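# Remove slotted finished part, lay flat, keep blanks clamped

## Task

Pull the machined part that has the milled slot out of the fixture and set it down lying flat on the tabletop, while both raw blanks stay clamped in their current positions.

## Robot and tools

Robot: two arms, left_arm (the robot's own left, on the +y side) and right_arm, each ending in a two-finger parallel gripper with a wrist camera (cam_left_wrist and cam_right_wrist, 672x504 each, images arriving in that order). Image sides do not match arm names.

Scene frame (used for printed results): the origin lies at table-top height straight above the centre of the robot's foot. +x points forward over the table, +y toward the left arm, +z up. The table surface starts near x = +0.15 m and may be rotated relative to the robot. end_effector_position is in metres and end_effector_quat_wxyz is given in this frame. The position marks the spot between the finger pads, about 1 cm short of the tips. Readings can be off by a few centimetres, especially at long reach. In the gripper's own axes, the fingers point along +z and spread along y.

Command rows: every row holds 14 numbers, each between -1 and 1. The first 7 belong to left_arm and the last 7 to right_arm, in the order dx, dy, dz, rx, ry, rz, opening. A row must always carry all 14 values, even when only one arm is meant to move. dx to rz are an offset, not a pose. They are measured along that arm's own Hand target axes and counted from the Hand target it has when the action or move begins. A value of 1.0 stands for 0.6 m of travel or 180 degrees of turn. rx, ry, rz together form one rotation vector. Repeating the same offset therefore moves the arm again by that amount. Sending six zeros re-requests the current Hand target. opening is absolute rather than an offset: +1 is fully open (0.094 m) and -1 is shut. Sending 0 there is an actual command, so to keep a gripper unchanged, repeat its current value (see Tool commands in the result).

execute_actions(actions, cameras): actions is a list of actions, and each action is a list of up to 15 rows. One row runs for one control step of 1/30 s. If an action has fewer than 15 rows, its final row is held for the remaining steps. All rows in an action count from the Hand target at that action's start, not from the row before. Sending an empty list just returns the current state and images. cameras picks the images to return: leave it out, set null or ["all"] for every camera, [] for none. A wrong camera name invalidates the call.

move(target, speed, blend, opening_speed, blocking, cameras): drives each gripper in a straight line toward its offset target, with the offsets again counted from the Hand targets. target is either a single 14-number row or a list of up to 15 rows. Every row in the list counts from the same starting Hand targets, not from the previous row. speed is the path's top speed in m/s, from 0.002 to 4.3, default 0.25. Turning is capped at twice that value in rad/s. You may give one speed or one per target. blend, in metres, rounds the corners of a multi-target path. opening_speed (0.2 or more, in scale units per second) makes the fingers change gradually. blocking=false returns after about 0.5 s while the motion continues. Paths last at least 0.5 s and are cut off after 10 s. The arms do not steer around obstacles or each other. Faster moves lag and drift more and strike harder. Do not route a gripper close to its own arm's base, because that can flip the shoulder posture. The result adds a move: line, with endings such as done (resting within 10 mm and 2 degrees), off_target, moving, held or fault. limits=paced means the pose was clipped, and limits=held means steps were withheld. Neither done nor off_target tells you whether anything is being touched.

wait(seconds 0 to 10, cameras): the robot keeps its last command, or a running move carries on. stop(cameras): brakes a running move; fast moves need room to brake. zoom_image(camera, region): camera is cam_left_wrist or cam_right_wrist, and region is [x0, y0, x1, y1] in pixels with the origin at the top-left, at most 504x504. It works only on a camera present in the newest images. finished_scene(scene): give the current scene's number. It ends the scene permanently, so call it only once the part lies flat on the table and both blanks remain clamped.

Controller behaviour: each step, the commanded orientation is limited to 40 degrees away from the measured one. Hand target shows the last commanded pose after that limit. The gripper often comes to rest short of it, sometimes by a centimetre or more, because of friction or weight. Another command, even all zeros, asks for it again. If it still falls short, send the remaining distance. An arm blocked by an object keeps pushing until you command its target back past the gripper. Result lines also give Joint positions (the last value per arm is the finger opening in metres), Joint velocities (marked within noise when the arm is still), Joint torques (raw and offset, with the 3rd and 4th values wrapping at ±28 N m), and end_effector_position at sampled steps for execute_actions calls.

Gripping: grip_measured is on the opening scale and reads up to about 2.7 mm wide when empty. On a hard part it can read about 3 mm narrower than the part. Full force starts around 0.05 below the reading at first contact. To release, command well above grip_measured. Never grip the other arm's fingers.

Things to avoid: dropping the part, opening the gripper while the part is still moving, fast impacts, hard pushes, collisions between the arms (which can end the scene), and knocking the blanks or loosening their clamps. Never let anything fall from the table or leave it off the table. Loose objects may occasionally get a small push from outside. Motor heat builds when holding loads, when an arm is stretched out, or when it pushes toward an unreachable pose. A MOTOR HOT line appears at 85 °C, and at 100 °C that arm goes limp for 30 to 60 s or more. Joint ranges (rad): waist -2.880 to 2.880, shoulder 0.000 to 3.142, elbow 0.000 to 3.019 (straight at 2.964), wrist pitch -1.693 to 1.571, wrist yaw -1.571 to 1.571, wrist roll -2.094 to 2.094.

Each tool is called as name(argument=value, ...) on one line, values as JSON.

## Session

execute_actions(actions=[])

Scene clock: 0.00 s.
left_arm: end_effector_position=(+0.3633, -0.1327, +0.3753) grip_measured=+1.000 end_effector_quat_wxyz=(+0.093, +0.827, +0.526, -0.176) | right_arm: end_effector_position=(+0.6207, -0.4052, +0.1096) grip_measured=+1.000 end_effector_quat_wxyz=(-0.049, +0.464, -0.877, -0.116)
Joint positions: left_arm=[0.427 1.679 1.647 -1.257 0.129 1.043 0.094] | right_arm=[1.579 1.917 1.524 -0.982 -0.243 -1.129 0.094]
Joint velocities: within noise
Joint torques (N m): no reading
Heat: left arm: hottest elbow 28 °C; right arm: hottest shoulder 33 °C.
Hand target: left_arm +0.3686, -0.1370, +0.3792; +0.100, +0.826, +0.526, -0.175 | right_arm +0.6248, -0.4059, +0.1065; +0.050, -0.464, +0.877, +0.115
Tool commands: left_gripper/opening=+1.0 right_gripper/opening=+1.0

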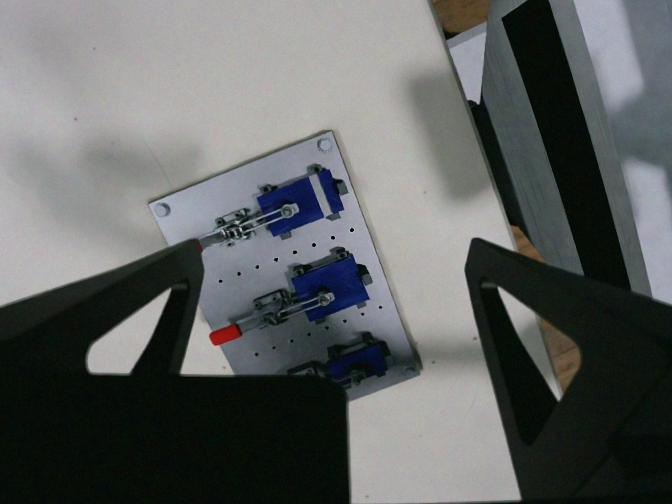

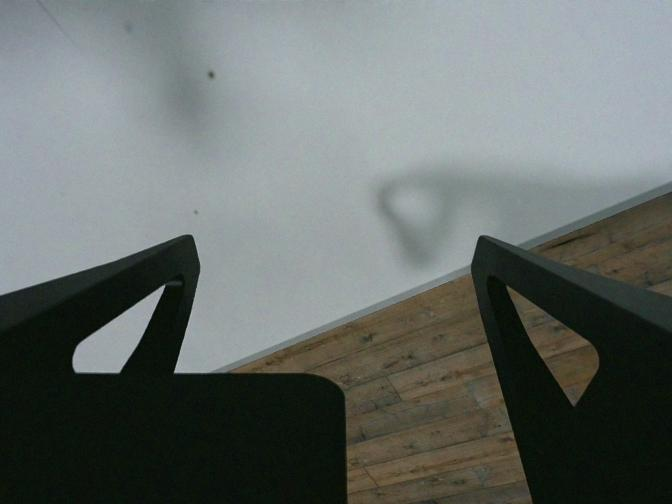

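move(target=[0.3397,-0.1515,0.2587,-0.3047,-0.2738,-0.2402,1,-0.2995,0.385,0.0557,0.0784,0.03,0.3357,0.2], speed=0.3)

Scene clock: 11.97 s.
left_arm: end_effector_position=(+0.3353, +0.0159, +0.1644) grip_measured=+1.000 end_effector_quat_wxyz=(+0.578, +0.321, +0.705, -0.256) | right_arm: end_effector_position=(+0.5253, -0.1355, +0.1433) grip_measured=+0.202 end_effector_quat_wxyz=(+0.004, -0.039, -0.999, +0.002)
Joint positions: left_arm=[0.615 2.013 0.388 1.564 0.016 0.226 0.094] | right_arm=[2.176 1.78 1.322 -0.911 0.143 0.513 0.056]
Joint velocities: within noise
Joint torques (N m): left_arm=[-3.25 -10.7 0.25 3.47 0 -0.12] | right_arm=[1.55 -18.55 8.7 -0.58 0.22 0.1]
Heat: left arm: hottest elbow 29 °C; right arm: hottest shoulder 35 °C.
Hand target: left_arm +0.3361, +0.0178, +0.1581; +0.579, +0.314, +0.708, -0.257 | right_arm +0.5349, -0.1280, +0.1450; -0.001, +0.044, +0.999, +0.000
Off the commanded pose: left_arm 0.007 m, 1 deg | right_arm 0.012 m, 1 deg.
joint sent to its limit (left arm) — joint 4 (wrist pitch), upper limit. The joint targets still meet the commanded pose.
move: off_target (right_arm)

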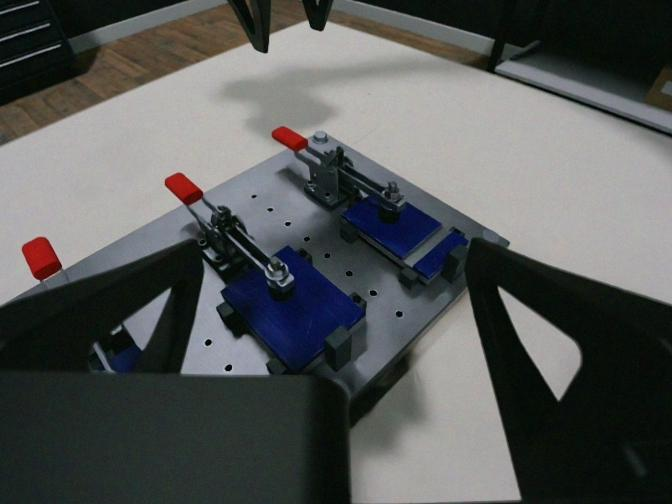

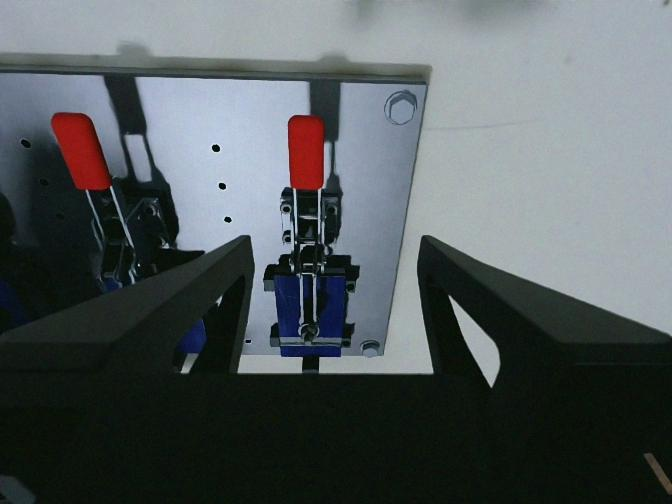

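move(target=[0,0,0,0,0,0,1,0.0099,0.0175,0.1475,0,0,0.0128,0.2], speed=0.15)

Scene clock: 18.50 s.
left_arm: end_effector_position=(+0.3353, +0.0160, +0.1643) grip_measured=+1.000 end_effector_quat_wxyz=(+0.578, +0.321, +0.705, -0.256) | right_arm: end_effector_position=(+0.5308, -0.1212, +0.0700) grip_measured=+0.202 end_effector_quat_wxyz=(-0.004, -0.060, -0.998, -0.003)
Joint positions: left_arm=[0.615 2.013 0.388 1.564 0.016 0.225 0.094] | right_arm=[2.176 1.922 1.323 -0.751 0.143 0.552 0.056]
Joint velocities: within noise
Joint torques (N m): left_arm=[-3.25 -10.7 0.25 3.47 0.01 -0.12] | right_arm=[1.67 -18.43 6.2 0.18 0.21 0.11]
Heat: left arm: hottest elbow 29 °C; right arm: hottest shoulder 35 °C.
Hand target: left_arm +0.3361, +0.0178, +0.1581; +0.579, +0.314, +0.708, -0.257 | right_arm +0.5299, -0.1169, +0.0567; -0.001, +0.064, +0.998, +0.000
Off the commanded pose: left_arm 0.007 m, 1 deg | right_arm 0.014 m, 1 deg.
joint sent to its limit (left arm) — joint 4 (wrist pitch), upper limit. The joint targets still meet the commanded pose.
move: off_target (right_arm)

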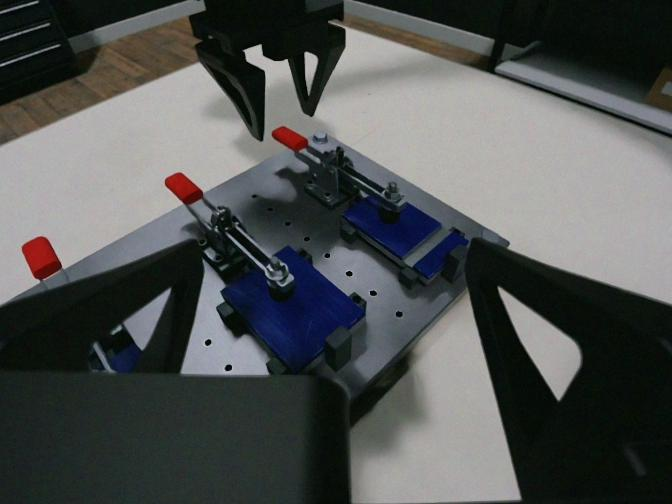

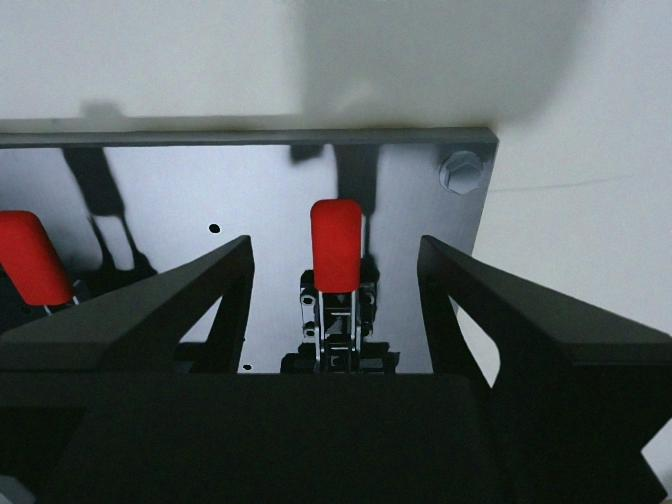

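move(target=[0,0,0,0,0,0,1,0.0158,-0.0072,0.055,0,0,0,0.2], speed=0.1, cameras=["cam_right_wrist"])

Scene clock: 21.00 s.
left_arm: end_effector_position=(+0.3353, +0.0160, +0.1643) grip_measured=+1.000 end_effector_quat_wxyz=(+0.578, +0.321, +0.705, -0.256) | right_arm: end_effector_position=(+0.5268, -0.1186, +0.0419) grip_measured=+0.202 end_effector_quat_wxyz=(-0.010, -0.061, -0.998, -0.006)
Joint positions: left_arm=[0.615 2.013 0.388 1.564 0.016 0.225 0.094] | right_arm=[2.176 1.967 1.303 -0.671 0.143 0.553 0.056]
Joint velocities: within noise
Joint torques (N m): left_arm=[-3.31 -10.64 0.28 3.47 0.01 -0.11] | right_arm=[1.26 -18.14 5.12 0.18 0.16 0.04]
Heat: left arm: hottest elbow 29 °C; right arm: hottest shoulder 35 °C.
Hand target: left_arm +0.3361, +0.0178, +0.1581; +0.579, +0.314, +0.708, -0.257 | right_arm +0.5198, -0.1200, +0.0235; -0.001, +0.064, +0.998, +0.000
Off the commanded pose: left_arm 0.007 m, 1 deg | right_arm 0.020 m, 1 deg.
joint sent to its limit (left arm) — joint 4 (wrist pitch), upper limit. The joint targets still meet the commanded pose.
move: off_target (right_arm)
Images, in order (width x height): cam_right_wrist 672x504.

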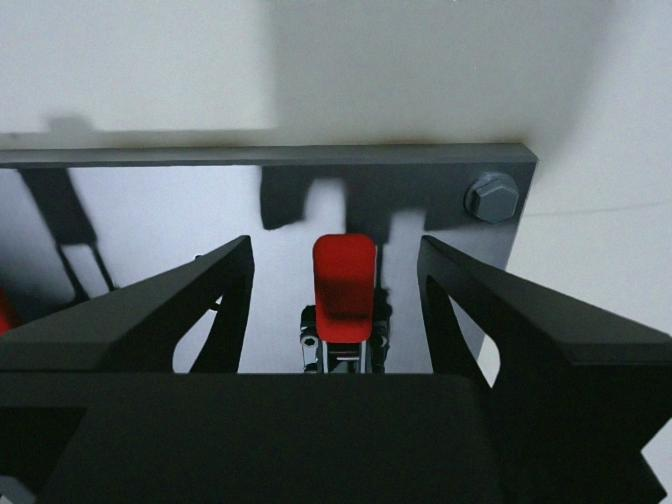

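move(target=[[0,0,0,0,0,0,1,0,0,0,0,0,0,-0.8],[0,0,0,0,0,0,1,0.0167,0,-0.133,0,0,0,-0.8],[0,0,0,0,0,0,1,0.075,0,-0.16,0,0,0,-0.8],[0,0,0,0,0,0,1,0.0385,0,-0.0917,0,0,0,-0.8],[0,0,0,0,0,0,1,0.0385,0,-0.0917,0,0,0,-0.1],[0,0,0,0,0,0,1,-0.07,0,-0.0917,0,0,0,-0.1],[0,0,0,0,0,0,1,-0.07,0,-0.0917,0,0,0,-1]], speed=0.13)

Scene clock: 29.47 s.
left_arm: end_effector_position=(+0.3353, +0.0160, +0.1643) grip_measured=+1.000 end_effector_quat_wxyz=(+0.578, +0.321, +0.705, -0.257) | right_arm: end_effector_position=(+0.5541, -0.1228, +0.0914) grip_measured=-0.993 end_effector_quat_wxyz=(-0.007, -0.065, -0.998, -0.005)
Joint positions: left_arm=[0.615 2.013 0.388 1.564 0.016 0.224 0.094] | right_arm=[2.162 1.915 1.393 -0.818 0.14 0.549 0]
Joint velocities: within noise
Joint torques (N m): left_arm=[-3.19 -10.64 0.24 3.47 0.02 -0.11] | right_arm=[0.44 -18.26 8.24 -0.57 0.11 -0.14]
Heat: left arm: hottest elbow 29 °C; right arm: hottest shoulder 35 °C.
Hand target: left_arm +0.3361, +0.0178, +0.1581; +0.579, +0.314, +0.708, -0.257 | right_arm +0.5616, -0.1254, +0.0786; -0.001, +0.064, +0.998, +0.000
Off the commanded pose: left_arm 0.007 m, 1 deg | right_arm 0.015 m, 1 deg.
joint sent to its limit (left arm) — joint 4 (wrist pitch), upper limit. The joint targets still meet the commanded pose.
move: off_target (right_arm); target 5's new opening was sent with right_arm's hand 0.016 m and 1 deg from that target; target 7's new opening was sent with right_arm's hand 0.015 m and 1 deg from that target

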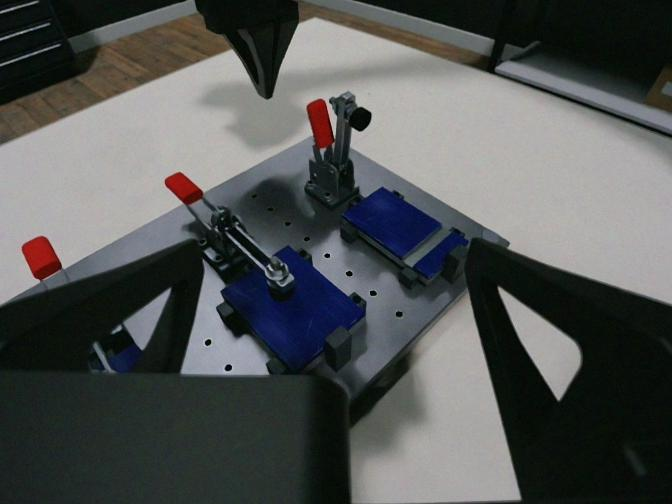

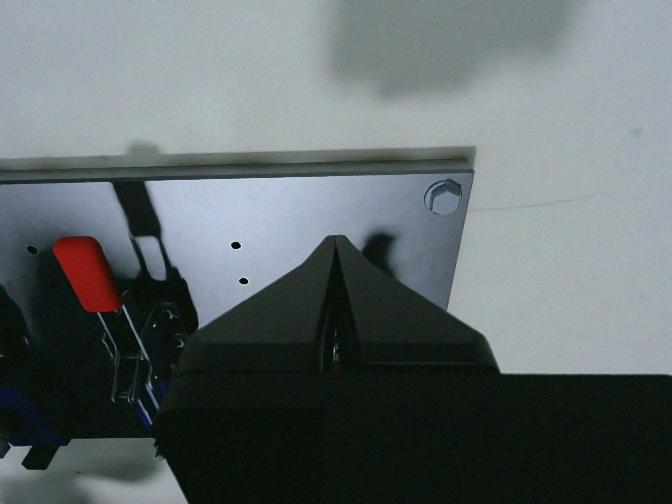

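move(target=[[0,0,0,0,0,0,1,0.1,0,-0.005,0,0,0,-1],[0,0,0,0,0,0,1,0.1917,0,-0.0167,0,0,0,-1],[0,0,0,0,0,0,1,0.0533,0,-0.0717,0,0,0,-1],[0,0,0,0,0,0,1,0.1033,0,-0.2167,0,0,0,-1],[0,0,0,0,0,0,1,0.2717,0.0012,-0.1273,0,-0.2222,0,1]], speed=[0.13,0.13,0.2,0.3,0.35], blend=[0,0,0.02,0.03,0])

Scene clock: 36.67 s.
left_arm: end_effector_position=(+0.3353, +0.0160, +0.1643) grip_measured=+1.000 end_effector_quat_wxyz=(+0.578, +0.321, +0.705, -0.257) | right_arm: end_effector_position=(+0.4067, -0.1071, +0.1652) grip_measured=+0.997 end_effector_quat_wxyz=(-0.345, -0.074, -0.935, +0.016)
Joint positions: left_arm=[0.615 2.013 0.388 1.564 0.016 0.224 0.094] | right_arm=[2.54 1.519 0.666 -0.02 0.728 0.693 0.094]
Joint velocities: within noise
Joint torques (N m): left_arm=[-3.31 -10.64 0.27 3.44 0.01 -0.11] | right_arm=[1.9 -10.58 4.64 1.2 0.49 -0.14]
Heat: left arm: hottest elbow 29 °C; right arm: hottest shoulder 35 °C.
Hand target: left_arm +0.3361, +0.0178, +0.1581; +0.579, +0.314, +0.708, -0.257 | right_arm +0.4000, -0.1039, +0.1551; +0.341, +0.060, +0.938, -0.022
Off the commanded pose: left_arm 0.007 m, 1 deg | right_arm 0.012 m, 2 deg.
joint sent to its limit (left arm) — joint 4 (wrist pitch), upper limit. The joint targets still meet the commanded pose.
move: off_target (right_arm); target 5's new opening was sent with right_arm's hand 0.013 m and 2 deg from that target

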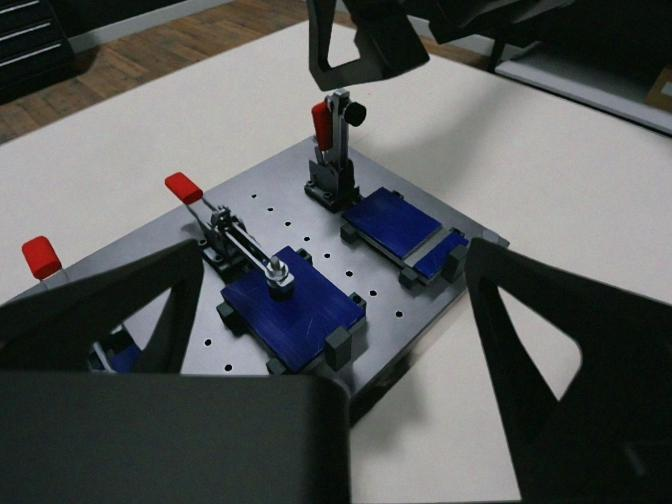

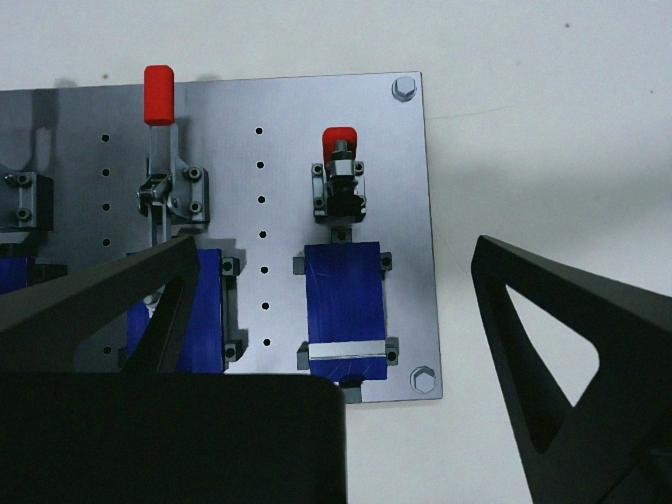

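move(target=[0,0,0,0,0,0,1,0.1027,-0.0102,0.1009,-0.0086,0,-0.0102,0.6], speed=0.2)

Scene clock: 44.43 s.
left_arm: end_effector_position=(+0.3353, +0.0160, +0.1643) grip_measured=+1.000 end_effector_quat_wxyz=(+0.578, +0.321, +0.705, -0.257) | right_arm: end_effector_position=(+0.3891, -0.1024, +0.0793) grip_measured=+0.602 end_effector_quat_wxyz=(-0.345, -0.042, -0.938, +0.005)
Joint positions: left_arm=[0.615 2.013 0.388 1.564 0.016 0.224 0.094] | right_arm=[2.52 1.781 0.614 0.338 0.678 0.601 0.075]
Joint velocities: within noise
Joint torques (N m): left_arm=[-3.25 -10.7 0.25 3.47 0.02 -0.11] | right_arm=[-0.03 -11.52 3.19 1.28 0.32 -0.16]
Heat: left arm: hottest elbow 29 °C; right arm: hottest shoulder 35 °C.
Hand target: left_arm +0.3361, +0.0178, +0.1581; +0.579, +0.314, +0.707, -0.257 | right_arm +0.3910, -0.1088, +0.0692; +0.341, +0.040, +0.939, -0.014
Off the commanded pose: left_arm 0.007 m, 1 deg | right_arm 0.012 m, 1 deg.
joint sent to its limit (left arm) — joint 4 (wrist pitch), upper limit. The joint targets still meet the commanded pose.
move: off_target (right_arm)

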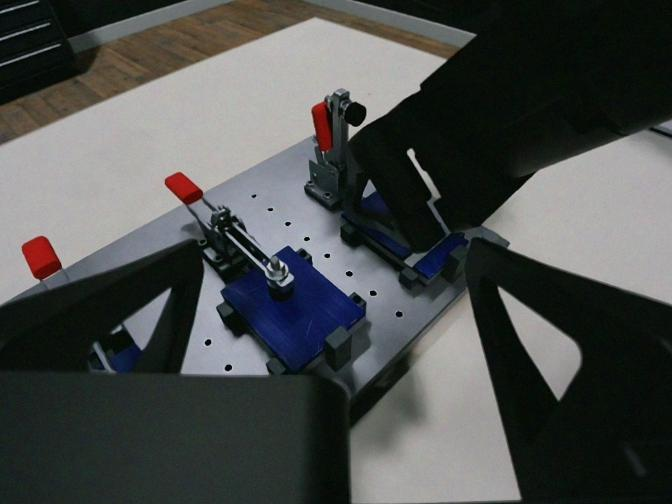

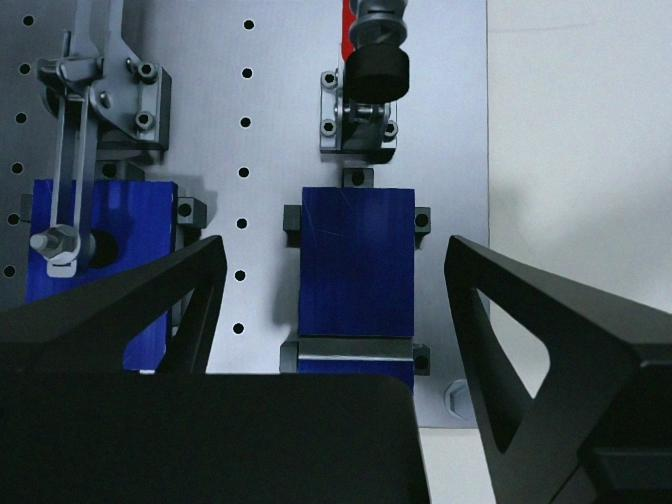

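zoom_image(camera="cam_left_wrist", region=[320, 160, 500, 310])

Scaled by 2.800.

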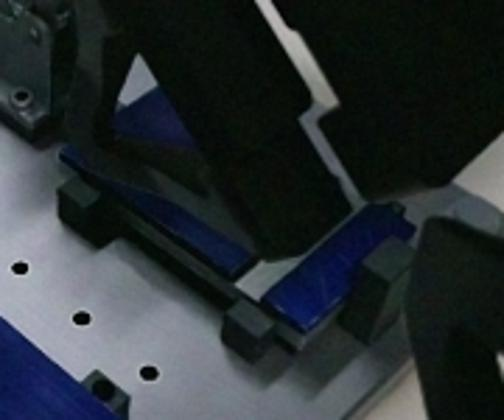

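move(target=[0,0,0,0,0,0,1,0.052,-0.016,0.0303,0,0,0,0.6], speed=0.12)

Scene clock: 51.30 s.
left_arm: end_effector_position=(+0.3353, +0.0160, +0.1643) grip_measured=+1.000 end_effector_quat_wxyz=(+0.578, +0.320, +0.706, -0.257) | right_arm: end_effector_position=(+0.3787, -0.1082, +0.0464) grip_measured=+0.602 end_effector_quat_wxyz=(-0.347, -0.043, -0.937, +0.003)
Joint positions: left_arm=[0.615 2.013 0.388 1.564 0.016 0.224 0.094] | right_arm=[2.51 1.895 0.596 0.481 0.671 0.591 0.075]
Joint velocities: within noise
Joint torques (N m): left_arm=[-3.14 -10.58 0.27 3.45 0.01 -0.11] | right_arm=[-0.09 -11.69 1.94 1.24 0.32 -0.15]
Heat: left arm: hottest shoulder 28 °C; right arm: hottest shoulder 35 °C.
Hand target: left_arm +0.3361, +0.0178, +0.1581; +0.579, +0.314, +0.708, -0.257 | right_arm +0.3779, -0.1173, +0.0352; +0.341, +0.040, +0.939, -0.014
Off the commanded pose: left_arm 0.007 m, 1 deg | right_arm 0.014 m, 1 deg.
joint sent to its limit (left arm) — joint 4 (wrist pitch), upper limit. The joint targets still meet the commanded pose.
move: off_target (right_arm)

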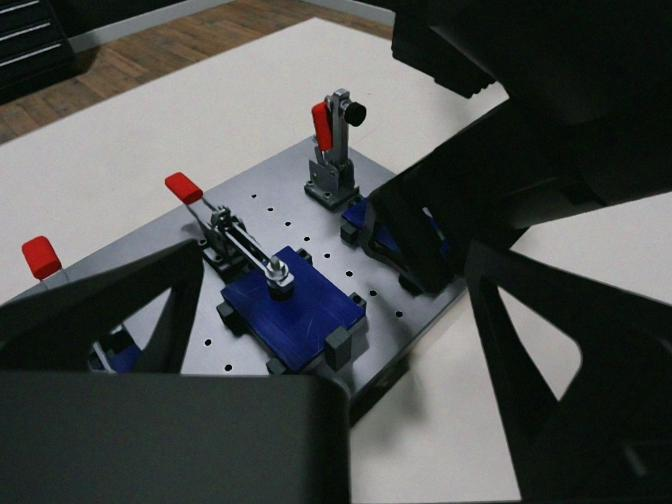

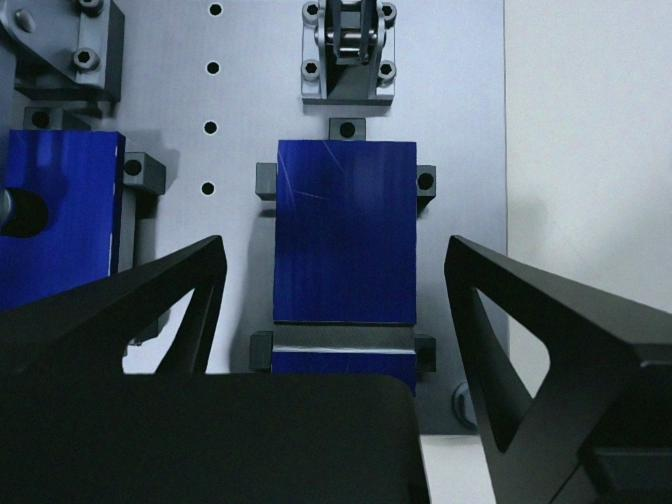

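move(target=[[0,0,0,0,0,0,1,0.0117,-0.0058,0.0132,0,0,0,0.6],[0,0,0,0,0,0,1,0.0117,-0.0058,0.0132,0,0,0,-0.17]], speed=0.08, opening_speed=0.6)

Scene clock: 55.70 s.
left_arm: end_effector_position=(+0.3353, +0.0160, +0.1643) grip_measured=+1.000 end_effector_quat_wxyz=(+0.578, +0.320, +0.706, -0.257) | right_arm: end_effector_position=(+0.3791, -0.1115, +0.0366) grip_measured=+0.039 end_effector_quat_wxyz=(-0.347, -0.043, -0.937, +0.003)
Joint positions: left_arm=[0.615 2.013 0.388 1.564 0.016 0.224 0.094] | right_arm=[2.497 1.929 0.596 0.525 0.663 0.579 0.049]
Joint velocities: within noise
Joint torques (N m): left_arm=[-3.19 -10.64 0.24 3.47 0.01 -0.11] | right_arm=[-0.03 -11.63 1.68 1.29 0.32 -0.14]
Heat: left arm: hottest shoulder 28 °C; right arm: hottest shoulder 35 °C.
Hand target: left_arm +0.3361, +0.0178, +0.1581; +0.579, +0.314, +0.708, -0.257 | right_arm +0.3774, -0.1208, +0.0247; +0.341, +0.040, +0.939, -0.014
Off the commanded pose: left_arm 0.007 m, 1 deg | right_arm 0.015 m, 2 deg.
joint sent to its limit (left arm) — joint 4 (wrist pitch), upper limit. The joint targets still meet the commanded pose.
move: off_target (right_arm); target 2's new opening was sent with right_arm's hand 0.015 m and 2 deg from that target

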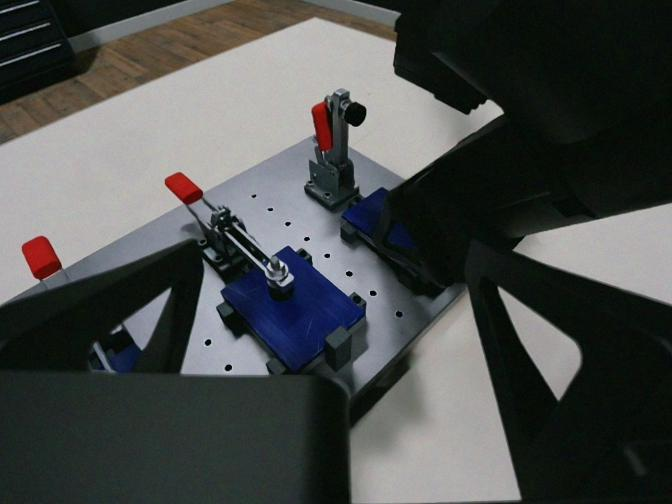

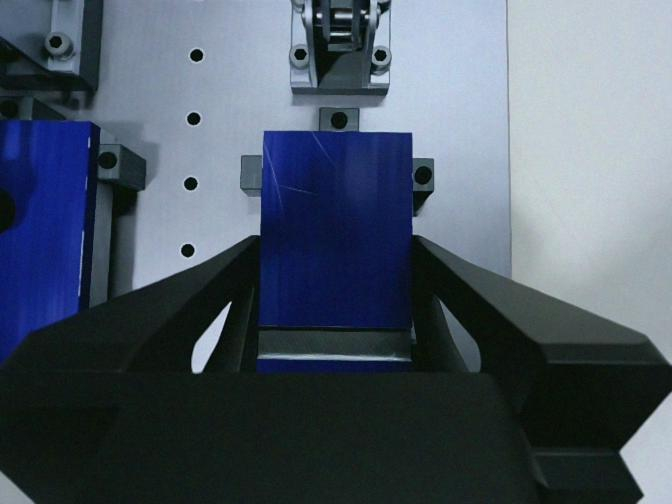

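move(target=[[0,0,0,0,0,0,1,-0.0311,0.0166,-0.0392,0,0,0,-0.25],[0,0,0,0,0,0,1,-0.0725,0.025,-0.0871,0,0,0,-0.25]], speed=0.1)

Scene clock: 62.27 s.
left_arm: end_effector_position=(+0.3353, +0.0160, +0.1643) grip_measured=+1.000 end_effector_quat_wxyz=(+0.578, +0.320, +0.706, -0.257) | right_arm: end_effector_position=(+0.3794, -0.1119, +0.0860) grip_measured=+0.038 end_effector_quat_wxyz=(-0.337, -0.037, -0.940, +0.022)
Joint positions: left_arm=[0.615 2.013 0.388 1.564 0.016 0.224 0.094] | right_arm=[2.53 1.742 0.594 0.275 0.701 0.613 0.049]
Joint velocities: within noise
Joint torques (N m): left_arm=[-3.19 -10.7 0.24 3.48 0.02 -0.11] | right_arm=[2.37 -14.56 3.12 0.39 0.55 0.08]
Heat: left arm: hottest shoulder 28 °C; right arm: hottest shoulder 35 °C.
Hand target: left_arm +0.3361, +0.0178, +0.1581; +0.579, +0.314, +0.708, -0.257 | right_arm +0.3784, -0.1059, +0.0926; +0.341, +0.040, +0.939, -0.014
Off the commanded pose: left_arm 0.007 m, 1 deg | right_arm 0.009 m, 1 deg.
joint sent to its limit (left arm) — joint 4 (wrist pitch), upper limit. The joint targets still meet the commanded pose.
move: done

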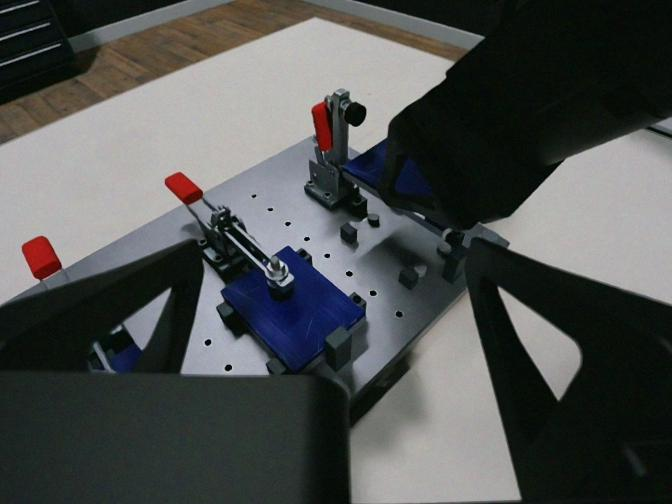

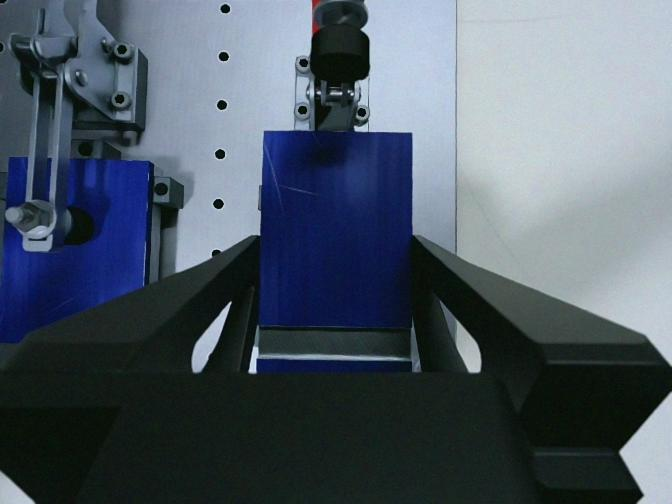

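move(target=[[0,0,0,0,0,0,1,0.0361,-0.004,-0.0303,0,0,0,-0.25],[0,0,0,0,0,0,1,0.02,-0.2515,-0.0167,0,0,0,-0.25],[0,0,0,0,0,0,1,0.0913,-0.2515,0.0683,0,0,0,-0.25]], speed=[0.12,0.2,0.12], blend=[0.015,0.02,0])

zoom_image(camera="cam_left_wrist", region=[400, 90, 600, 240])

Scene clock: 65.90 s.
left_arm: end_effector_position=(+0.3353, +0.0160, +0.1643) grip_measured=+1.000 end_effector_quat_wxyz=(+0.578, +0.320, +0.706, -0.257) | right_arm: end_effector_position=(+0.3486, -0.2497, +0.0308) grip_measured=+0.038 end_effector_quat_wxyz=(-0.341, -0.040, -0.939, +0.008)
Joint positions: left_arm=[0.615 2.013 0.388 1.564 0.016 0.224 0.094] | right_arm=[2.184 1.939 0.313 0.931 0.434 0.329 0.049]
Joint velocities: within noise
Joint torques (N m): left_arm=[-3.25 -10.58 0.24 3.44 0.02 -0.11] | right_arm=[-1.08 -9.7 -0.23 1.69 0.24 -0.17]
Heat: left arm: hottest shoulder 28 °C; right arm: hottest shoulder 35 °C.
Hand target: left_arm +0.3361, +0.0178, +0.1581; +0.579, +0.314, +0.708, -0.257 | right_arm +0.3499, -0.2549, +0.0260; +0.341, +0.040, +0.939, -0.014
Off the commanded pose: left_arm 0.007 m, 1 deg | right_arm 0.007 m, 1 deg.
joint sent to its limit (left arm) — joint 4 (wrist pitch), upper limit. The joint targets still meet the commanded pose.
move: done; blend cut to 0.0142 m at target 1

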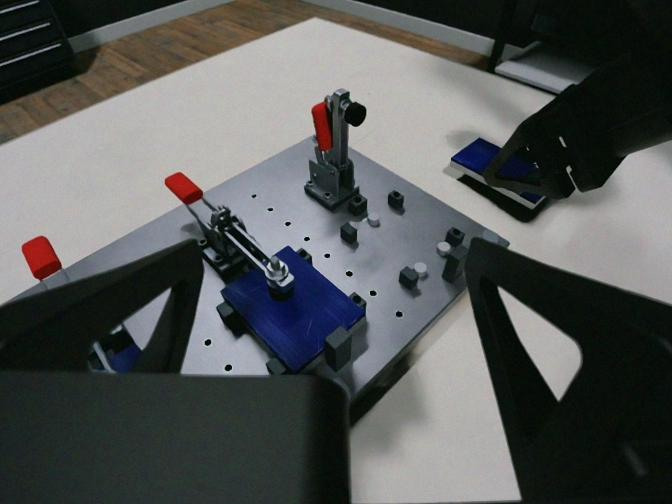

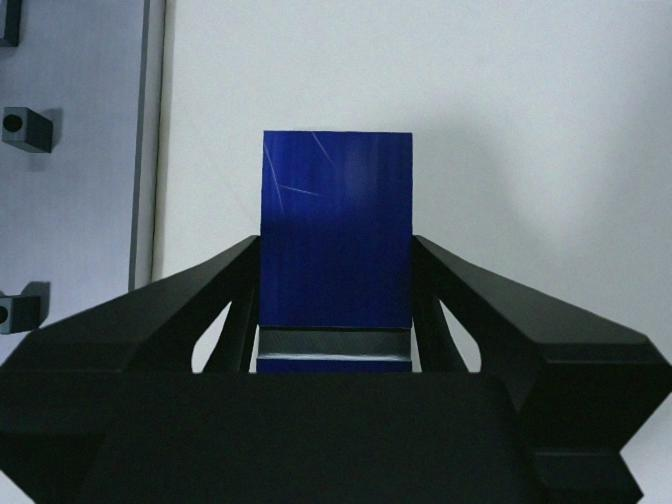

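Scaled by 2.520.

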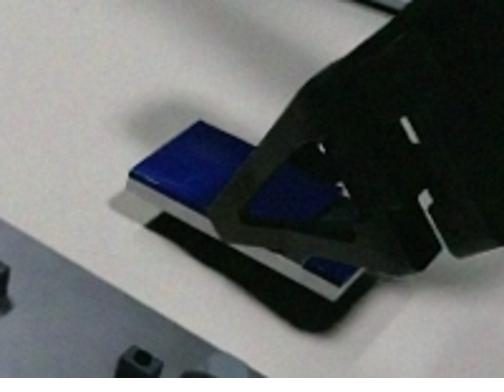

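move(target=[0,0,0,0,0,0,1,0.0113,0,0.0134,0,0,0,-0.25], speed=0.05, cameras=["cam_left_wrist"])

zoom_image(camera="cam_left_wrist", region=[400, 90, 600, 240])

Scene clock: 67.87 s.
left_arm: end_effector_position=(+0.3353, +0.0160, +0.1643) grip_measured=+1.000 end_effector_quat_wxyz=(+0.578, +0.320, +0.706, -0.257) | right_arm: end_effector_position=(+0.3485, -0.2497, +0.0203) grip_measured=+0.038 end_effector_quat_wxyz=(-0.341, -0.040, -0.939, +0.009)
Joint positions: left_arm=[0.615 2.013 0.388 1.564 0.016 0.224 0.094] | right_arm=[2.178 1.993 0.326 0.973 0.43 0.324 0.049]
Joint velocities: within noise
Joint torques (N m): left_arm=[-3.25 -10.7 0.27 3.47 0.01 -0.11] | right_arm=[-0.97 -9.7 -0.51 1.69 0.24 -0.15]
Heat: left arm: hottest shoulder 28 °C; right arm: hottest shoulder 35 °C.
Hand target: left_arm +0.3361, +0.0178, +0.1581; +0.579, +0.314, +0.708, -0.257 | right_arm +0.3498, -0.2550, +0.0155; +0.341, +0.040, +0.939, -0.015
Off the commanded pose: left_arm 0.007 m, 1 deg | right_arm 0.007 m, 1 deg.
joint sent to its limit (left arm) — joint 4 (wrist pitch), upper limit. The joint targets still meet the commanded pose.
move: done
Images, in order (width x height): cam_left_wrist 672x504.

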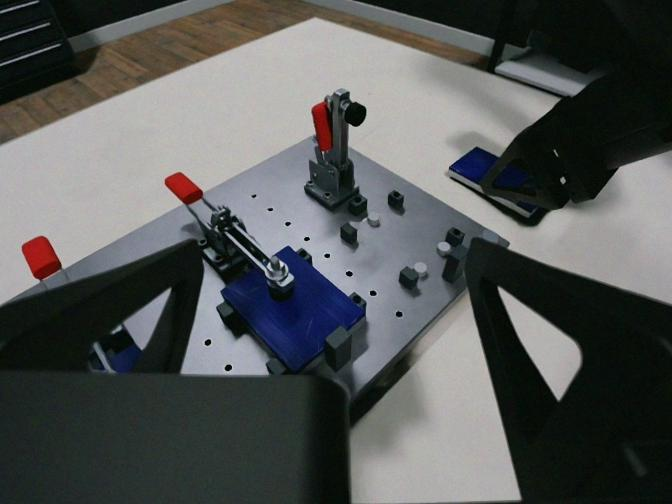

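Scaled by 2.520.

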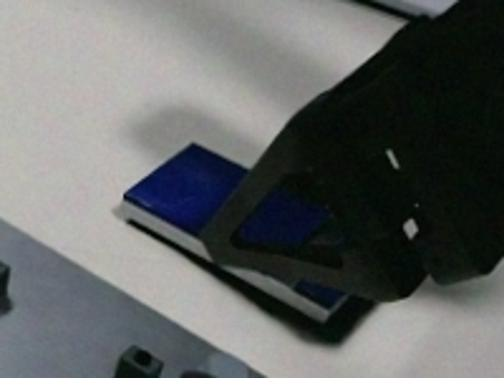

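move(target=[0,0,0,0,0,0,1,0.0043,0,0.0051,0,0,0,-0.25], speed=0.04, cameras=["cam_left_wrist"])

zoom_image(camera="cam_left_wrist", region=[400, 90, 600, 240])

Scene clock: 69.27 s.
left_arm: end_effector_position=(+0.3353, +0.0160, +0.1643) grip_measured=+1.000 end_effector_quat_wxyz=(+0.578, +0.320, +0.706, -0.257) | right_arm: end_effector_position=(+0.3487, -0.2495, +0.0164) grip_measured=+0.038 end_effector_quat_wxyz=(-0.341, -0.040, -0.939, +0.008)
Joint positions: left_arm=[0.615 2.013 0.388 1.564 0.016 0.224 0.094] | right_arm=[2.176 2.013 0.332 0.987 0.428 0.323 0.049]
Joint velocities: within noise
Joint torques (N m): left_arm=[-3.31 -10.58 0.27 3.47 0.01 -0.11] | right_arm=[-1.03 -9.76 -0.57 1.65 0.23 -0.13]
Heat: left arm: hottest shoulder 28 °C; right arm: hottest shoulder 35 °C.
Hand target: left_arm +0.3361, +0.0178, +0.1581; +0.579, +0.314, +0.708, -0.257 | right_arm +0.3499, -0.2548, +0.0115; +0.341, +0.040, +0.939, -0.014
Off the commanded pose: left_arm 0.007 m, 1 deg | right_arm 0.007 m, 1 deg.
joint sent to its limit (left arm) — joint 4 (wrist pitch), upper limit. The joint targets still meet the commanded pose.
move: done
Images, in order (width x height): cam_left_wrist 672x504.

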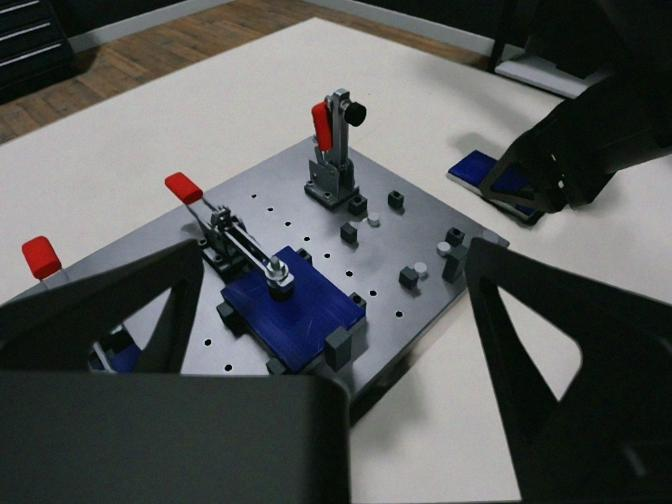

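Scaled by 2.520.

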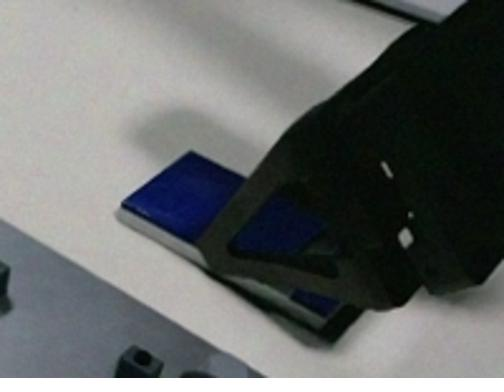

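move(target=[0,0,0,0,0,0,1,0.0037,0,0.0045,0,0,0,-0.25], speed=0.04, cameras=["cam_left_wrist"])

zoom_image(camera="cam_left_wrist", region=[430, 130, 570, 240])

Scene clock: 70.90 s.
left_arm: end_effector_position=(+0.3353, +0.0160, +0.1643) grip_measured=+1.000 end_effector_quat_wxyz=(+0.578, +0.320, +0.706, -0.257) | right_arm: end_effector_position=(+0.3501, -0.2489, +0.0153) grip_measured=+0.038 end_effector_quat_wxyz=(-0.344, -0.041, -0.938, +0.007)
Joint positions: left_arm=[0.615 2.013 0.388 1.564 0.016 0.224 0.094] | right_arm=[2.175 2.024 0.336 1.004 0.428 0.322 0.049]
Joint velocities: within noise
Joint torques (N m): left_arm=[-3.14 -10.64 0.27 3.43 0.02 -0.11] | right_arm=[-1.14 -9.52 -0.54 1.54 0.2 -0.16]
Heat: left arm: hottest shoulder 28 °C; right arm: hottest shoulder 35 °C.
Hand target: left_arm +0.3361, +0.0178, +0.1581; +0.579, +0.314, +0.708, -0.257 | right_arm +0.3498, -0.2549, +0.0080; +0.341, +0.040, +0.939, -0.014
Off the commanded pose: left_arm 0.007 m, 1 deg | right_arm 0.009 m, 1 deg.
joint sent to its limit (left arm) — joint 4 (wrist pitch), upper limit. The joint targets still meet the commanded pose.
move: done
Images, in order (width x height): cam_left_wrist 672x504.

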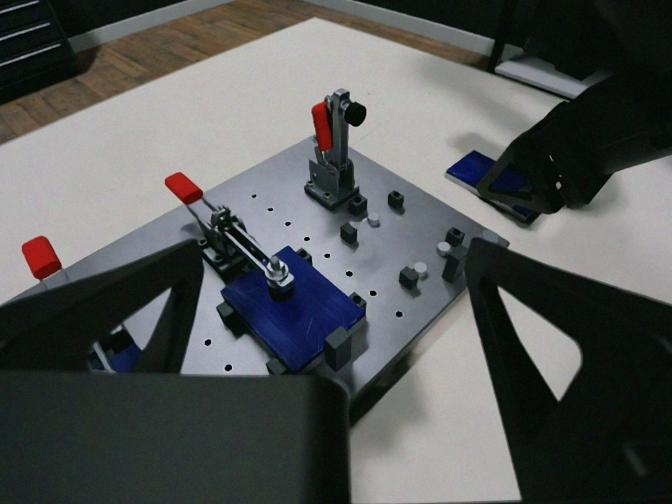

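Scaled by 3.600.

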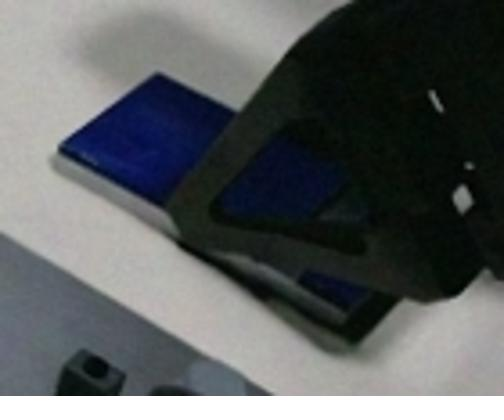

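move(target=[0,0,0,0,0,0,1,0,0,0,0,0,0,0.3], speed=0.05, opening_speed=0.4)

zoom_image(camera="cam_left_wrist", region=[430, 130, 570, 240])

Scene clock: 73.70 s.
left_arm: end_effector_position=(+0.3353, +0.0160, +0.1643) grip_measured=+1.000 end_effector_quat_wxyz=(+0.578, +0.320, +0.706, -0.257) | right_arm: end_effector_position=(+0.3501, -0.2491, +0.0150) grip_measured=+0.297 end_effector_quat_wxyz=(-0.344, -0.041, -0.938, +0.007)
Joint positions: left_arm=[0.615 2.013 0.388 1.564 0.016 0.224 0.094] | right_arm=[2.174 2.026 0.336 1.005 0.428 0.321 0.061]
Joint velocities: within noise
Joint torques (N m): left_arm=[-3.19 -10.58 0.25 3.45 0.01 -0.1] | right_arm=[-1.08 -9.47 -0.57 1.51 0.21 -0.14]
Heat: left arm: hottest shoulder 28 °C; right arm: hottest shoulder 35 °C.
Hand target: left_arm +0.3361, +0.0178, +0.1581; +0.579, +0.314, +0.708, -0.257 | right_arm +0.3498, -0.2549, +0.0079; +0.341, +0.040, +0.939, -0.015
Off the commanded pose: left_arm 0.007 m, 1 deg | right_arm 0.009 m, 1 deg.
joint sent to its limit (left arm) — joint 4 (wrist pitch), upper limit. The joint targets still meet the commanded pose.
move: done

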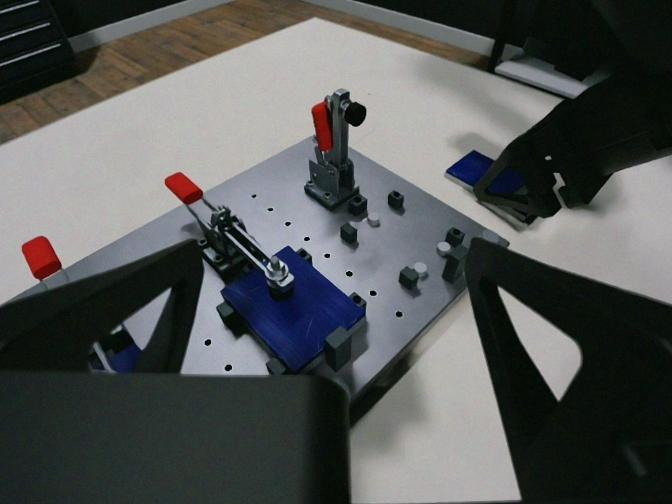

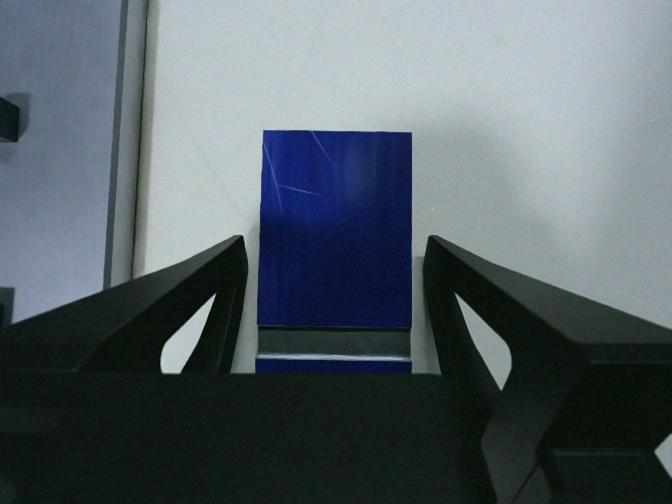

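Scaled by 3.600.

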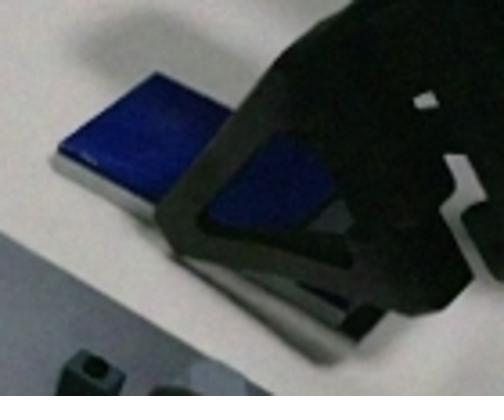

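Released and flat. Open more and retreat upward.

move(target=[[0,0,0,0,0,0,1,0,0,0,0,0,0,0.7],[0,0,0,0,0,0,1,-0.0965,0,-0.1149,0,0,0,0.7]], speed=0.15)

Scene clock: 76.30 s.
left_arm: end_effector_position=(+0.3353, +0.0160, +0.1643) grip_measured=+1.000 end_effector_quat_wxyz=(+0.578, +0.320, +0.706, -0.257) | right_arm: end_effector_position=(+0.3478, -0.2610, +0.0938) grip_measured=+0.698 end_effector_quat_wxyz=(-0.337, -0.038, -0.940, +0.022)
Joint positions: left_arm=[0.615 2.013 0.388 1.564 0.016 0.224 0.094] | right_arm=[2.194 1.56 0.252 0.594 0.463 0.329 0.08]
Joint velocities: within noise
Joint torques (N m): left_arm=[-3.31 -10.64 0.25 3.49 0.02 -0.11] | right_arm=[0.73 -10.46 2.03 0.36 0.35 0.11]
Heat: left arm: hottest shoulder 28 °C; right arm: hottest shoulder 35 °C.
Hand target: left_arm +0.3361, +0.0178, +0.1581; +0.579, +0.314, +0.708, -0.257 | right_arm +0.3499, -0.2550, +0.0979; +0.341, +0.040, +0.939, -0.014
Off the commanded pose: left_arm 0.007 m, 1 deg | right_arm 0.008 m, 1 deg.
joint sent to its limit (left arm) — joint 4 (wrist pitch), upper limit. The joint targets still meet the commanded pose.
move: done

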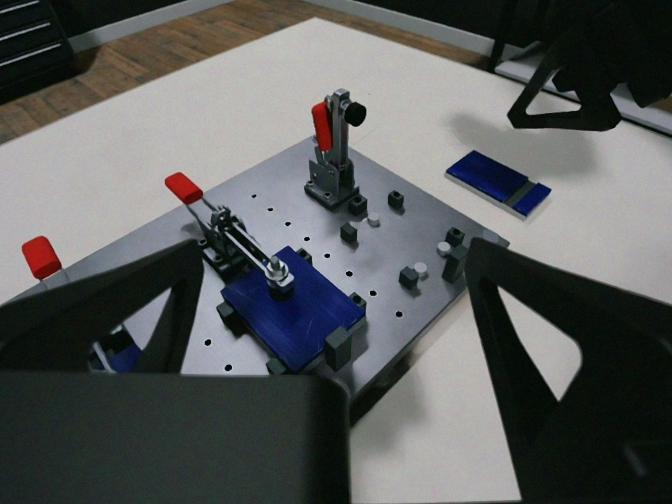

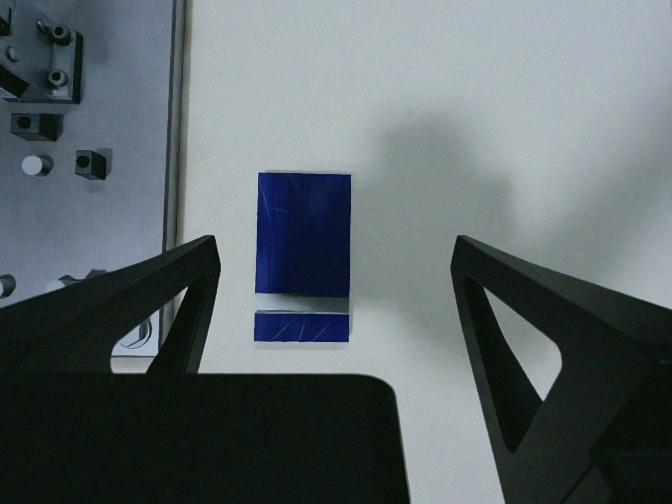

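finished_scene(scene=3)

The scene is finished: the task was done.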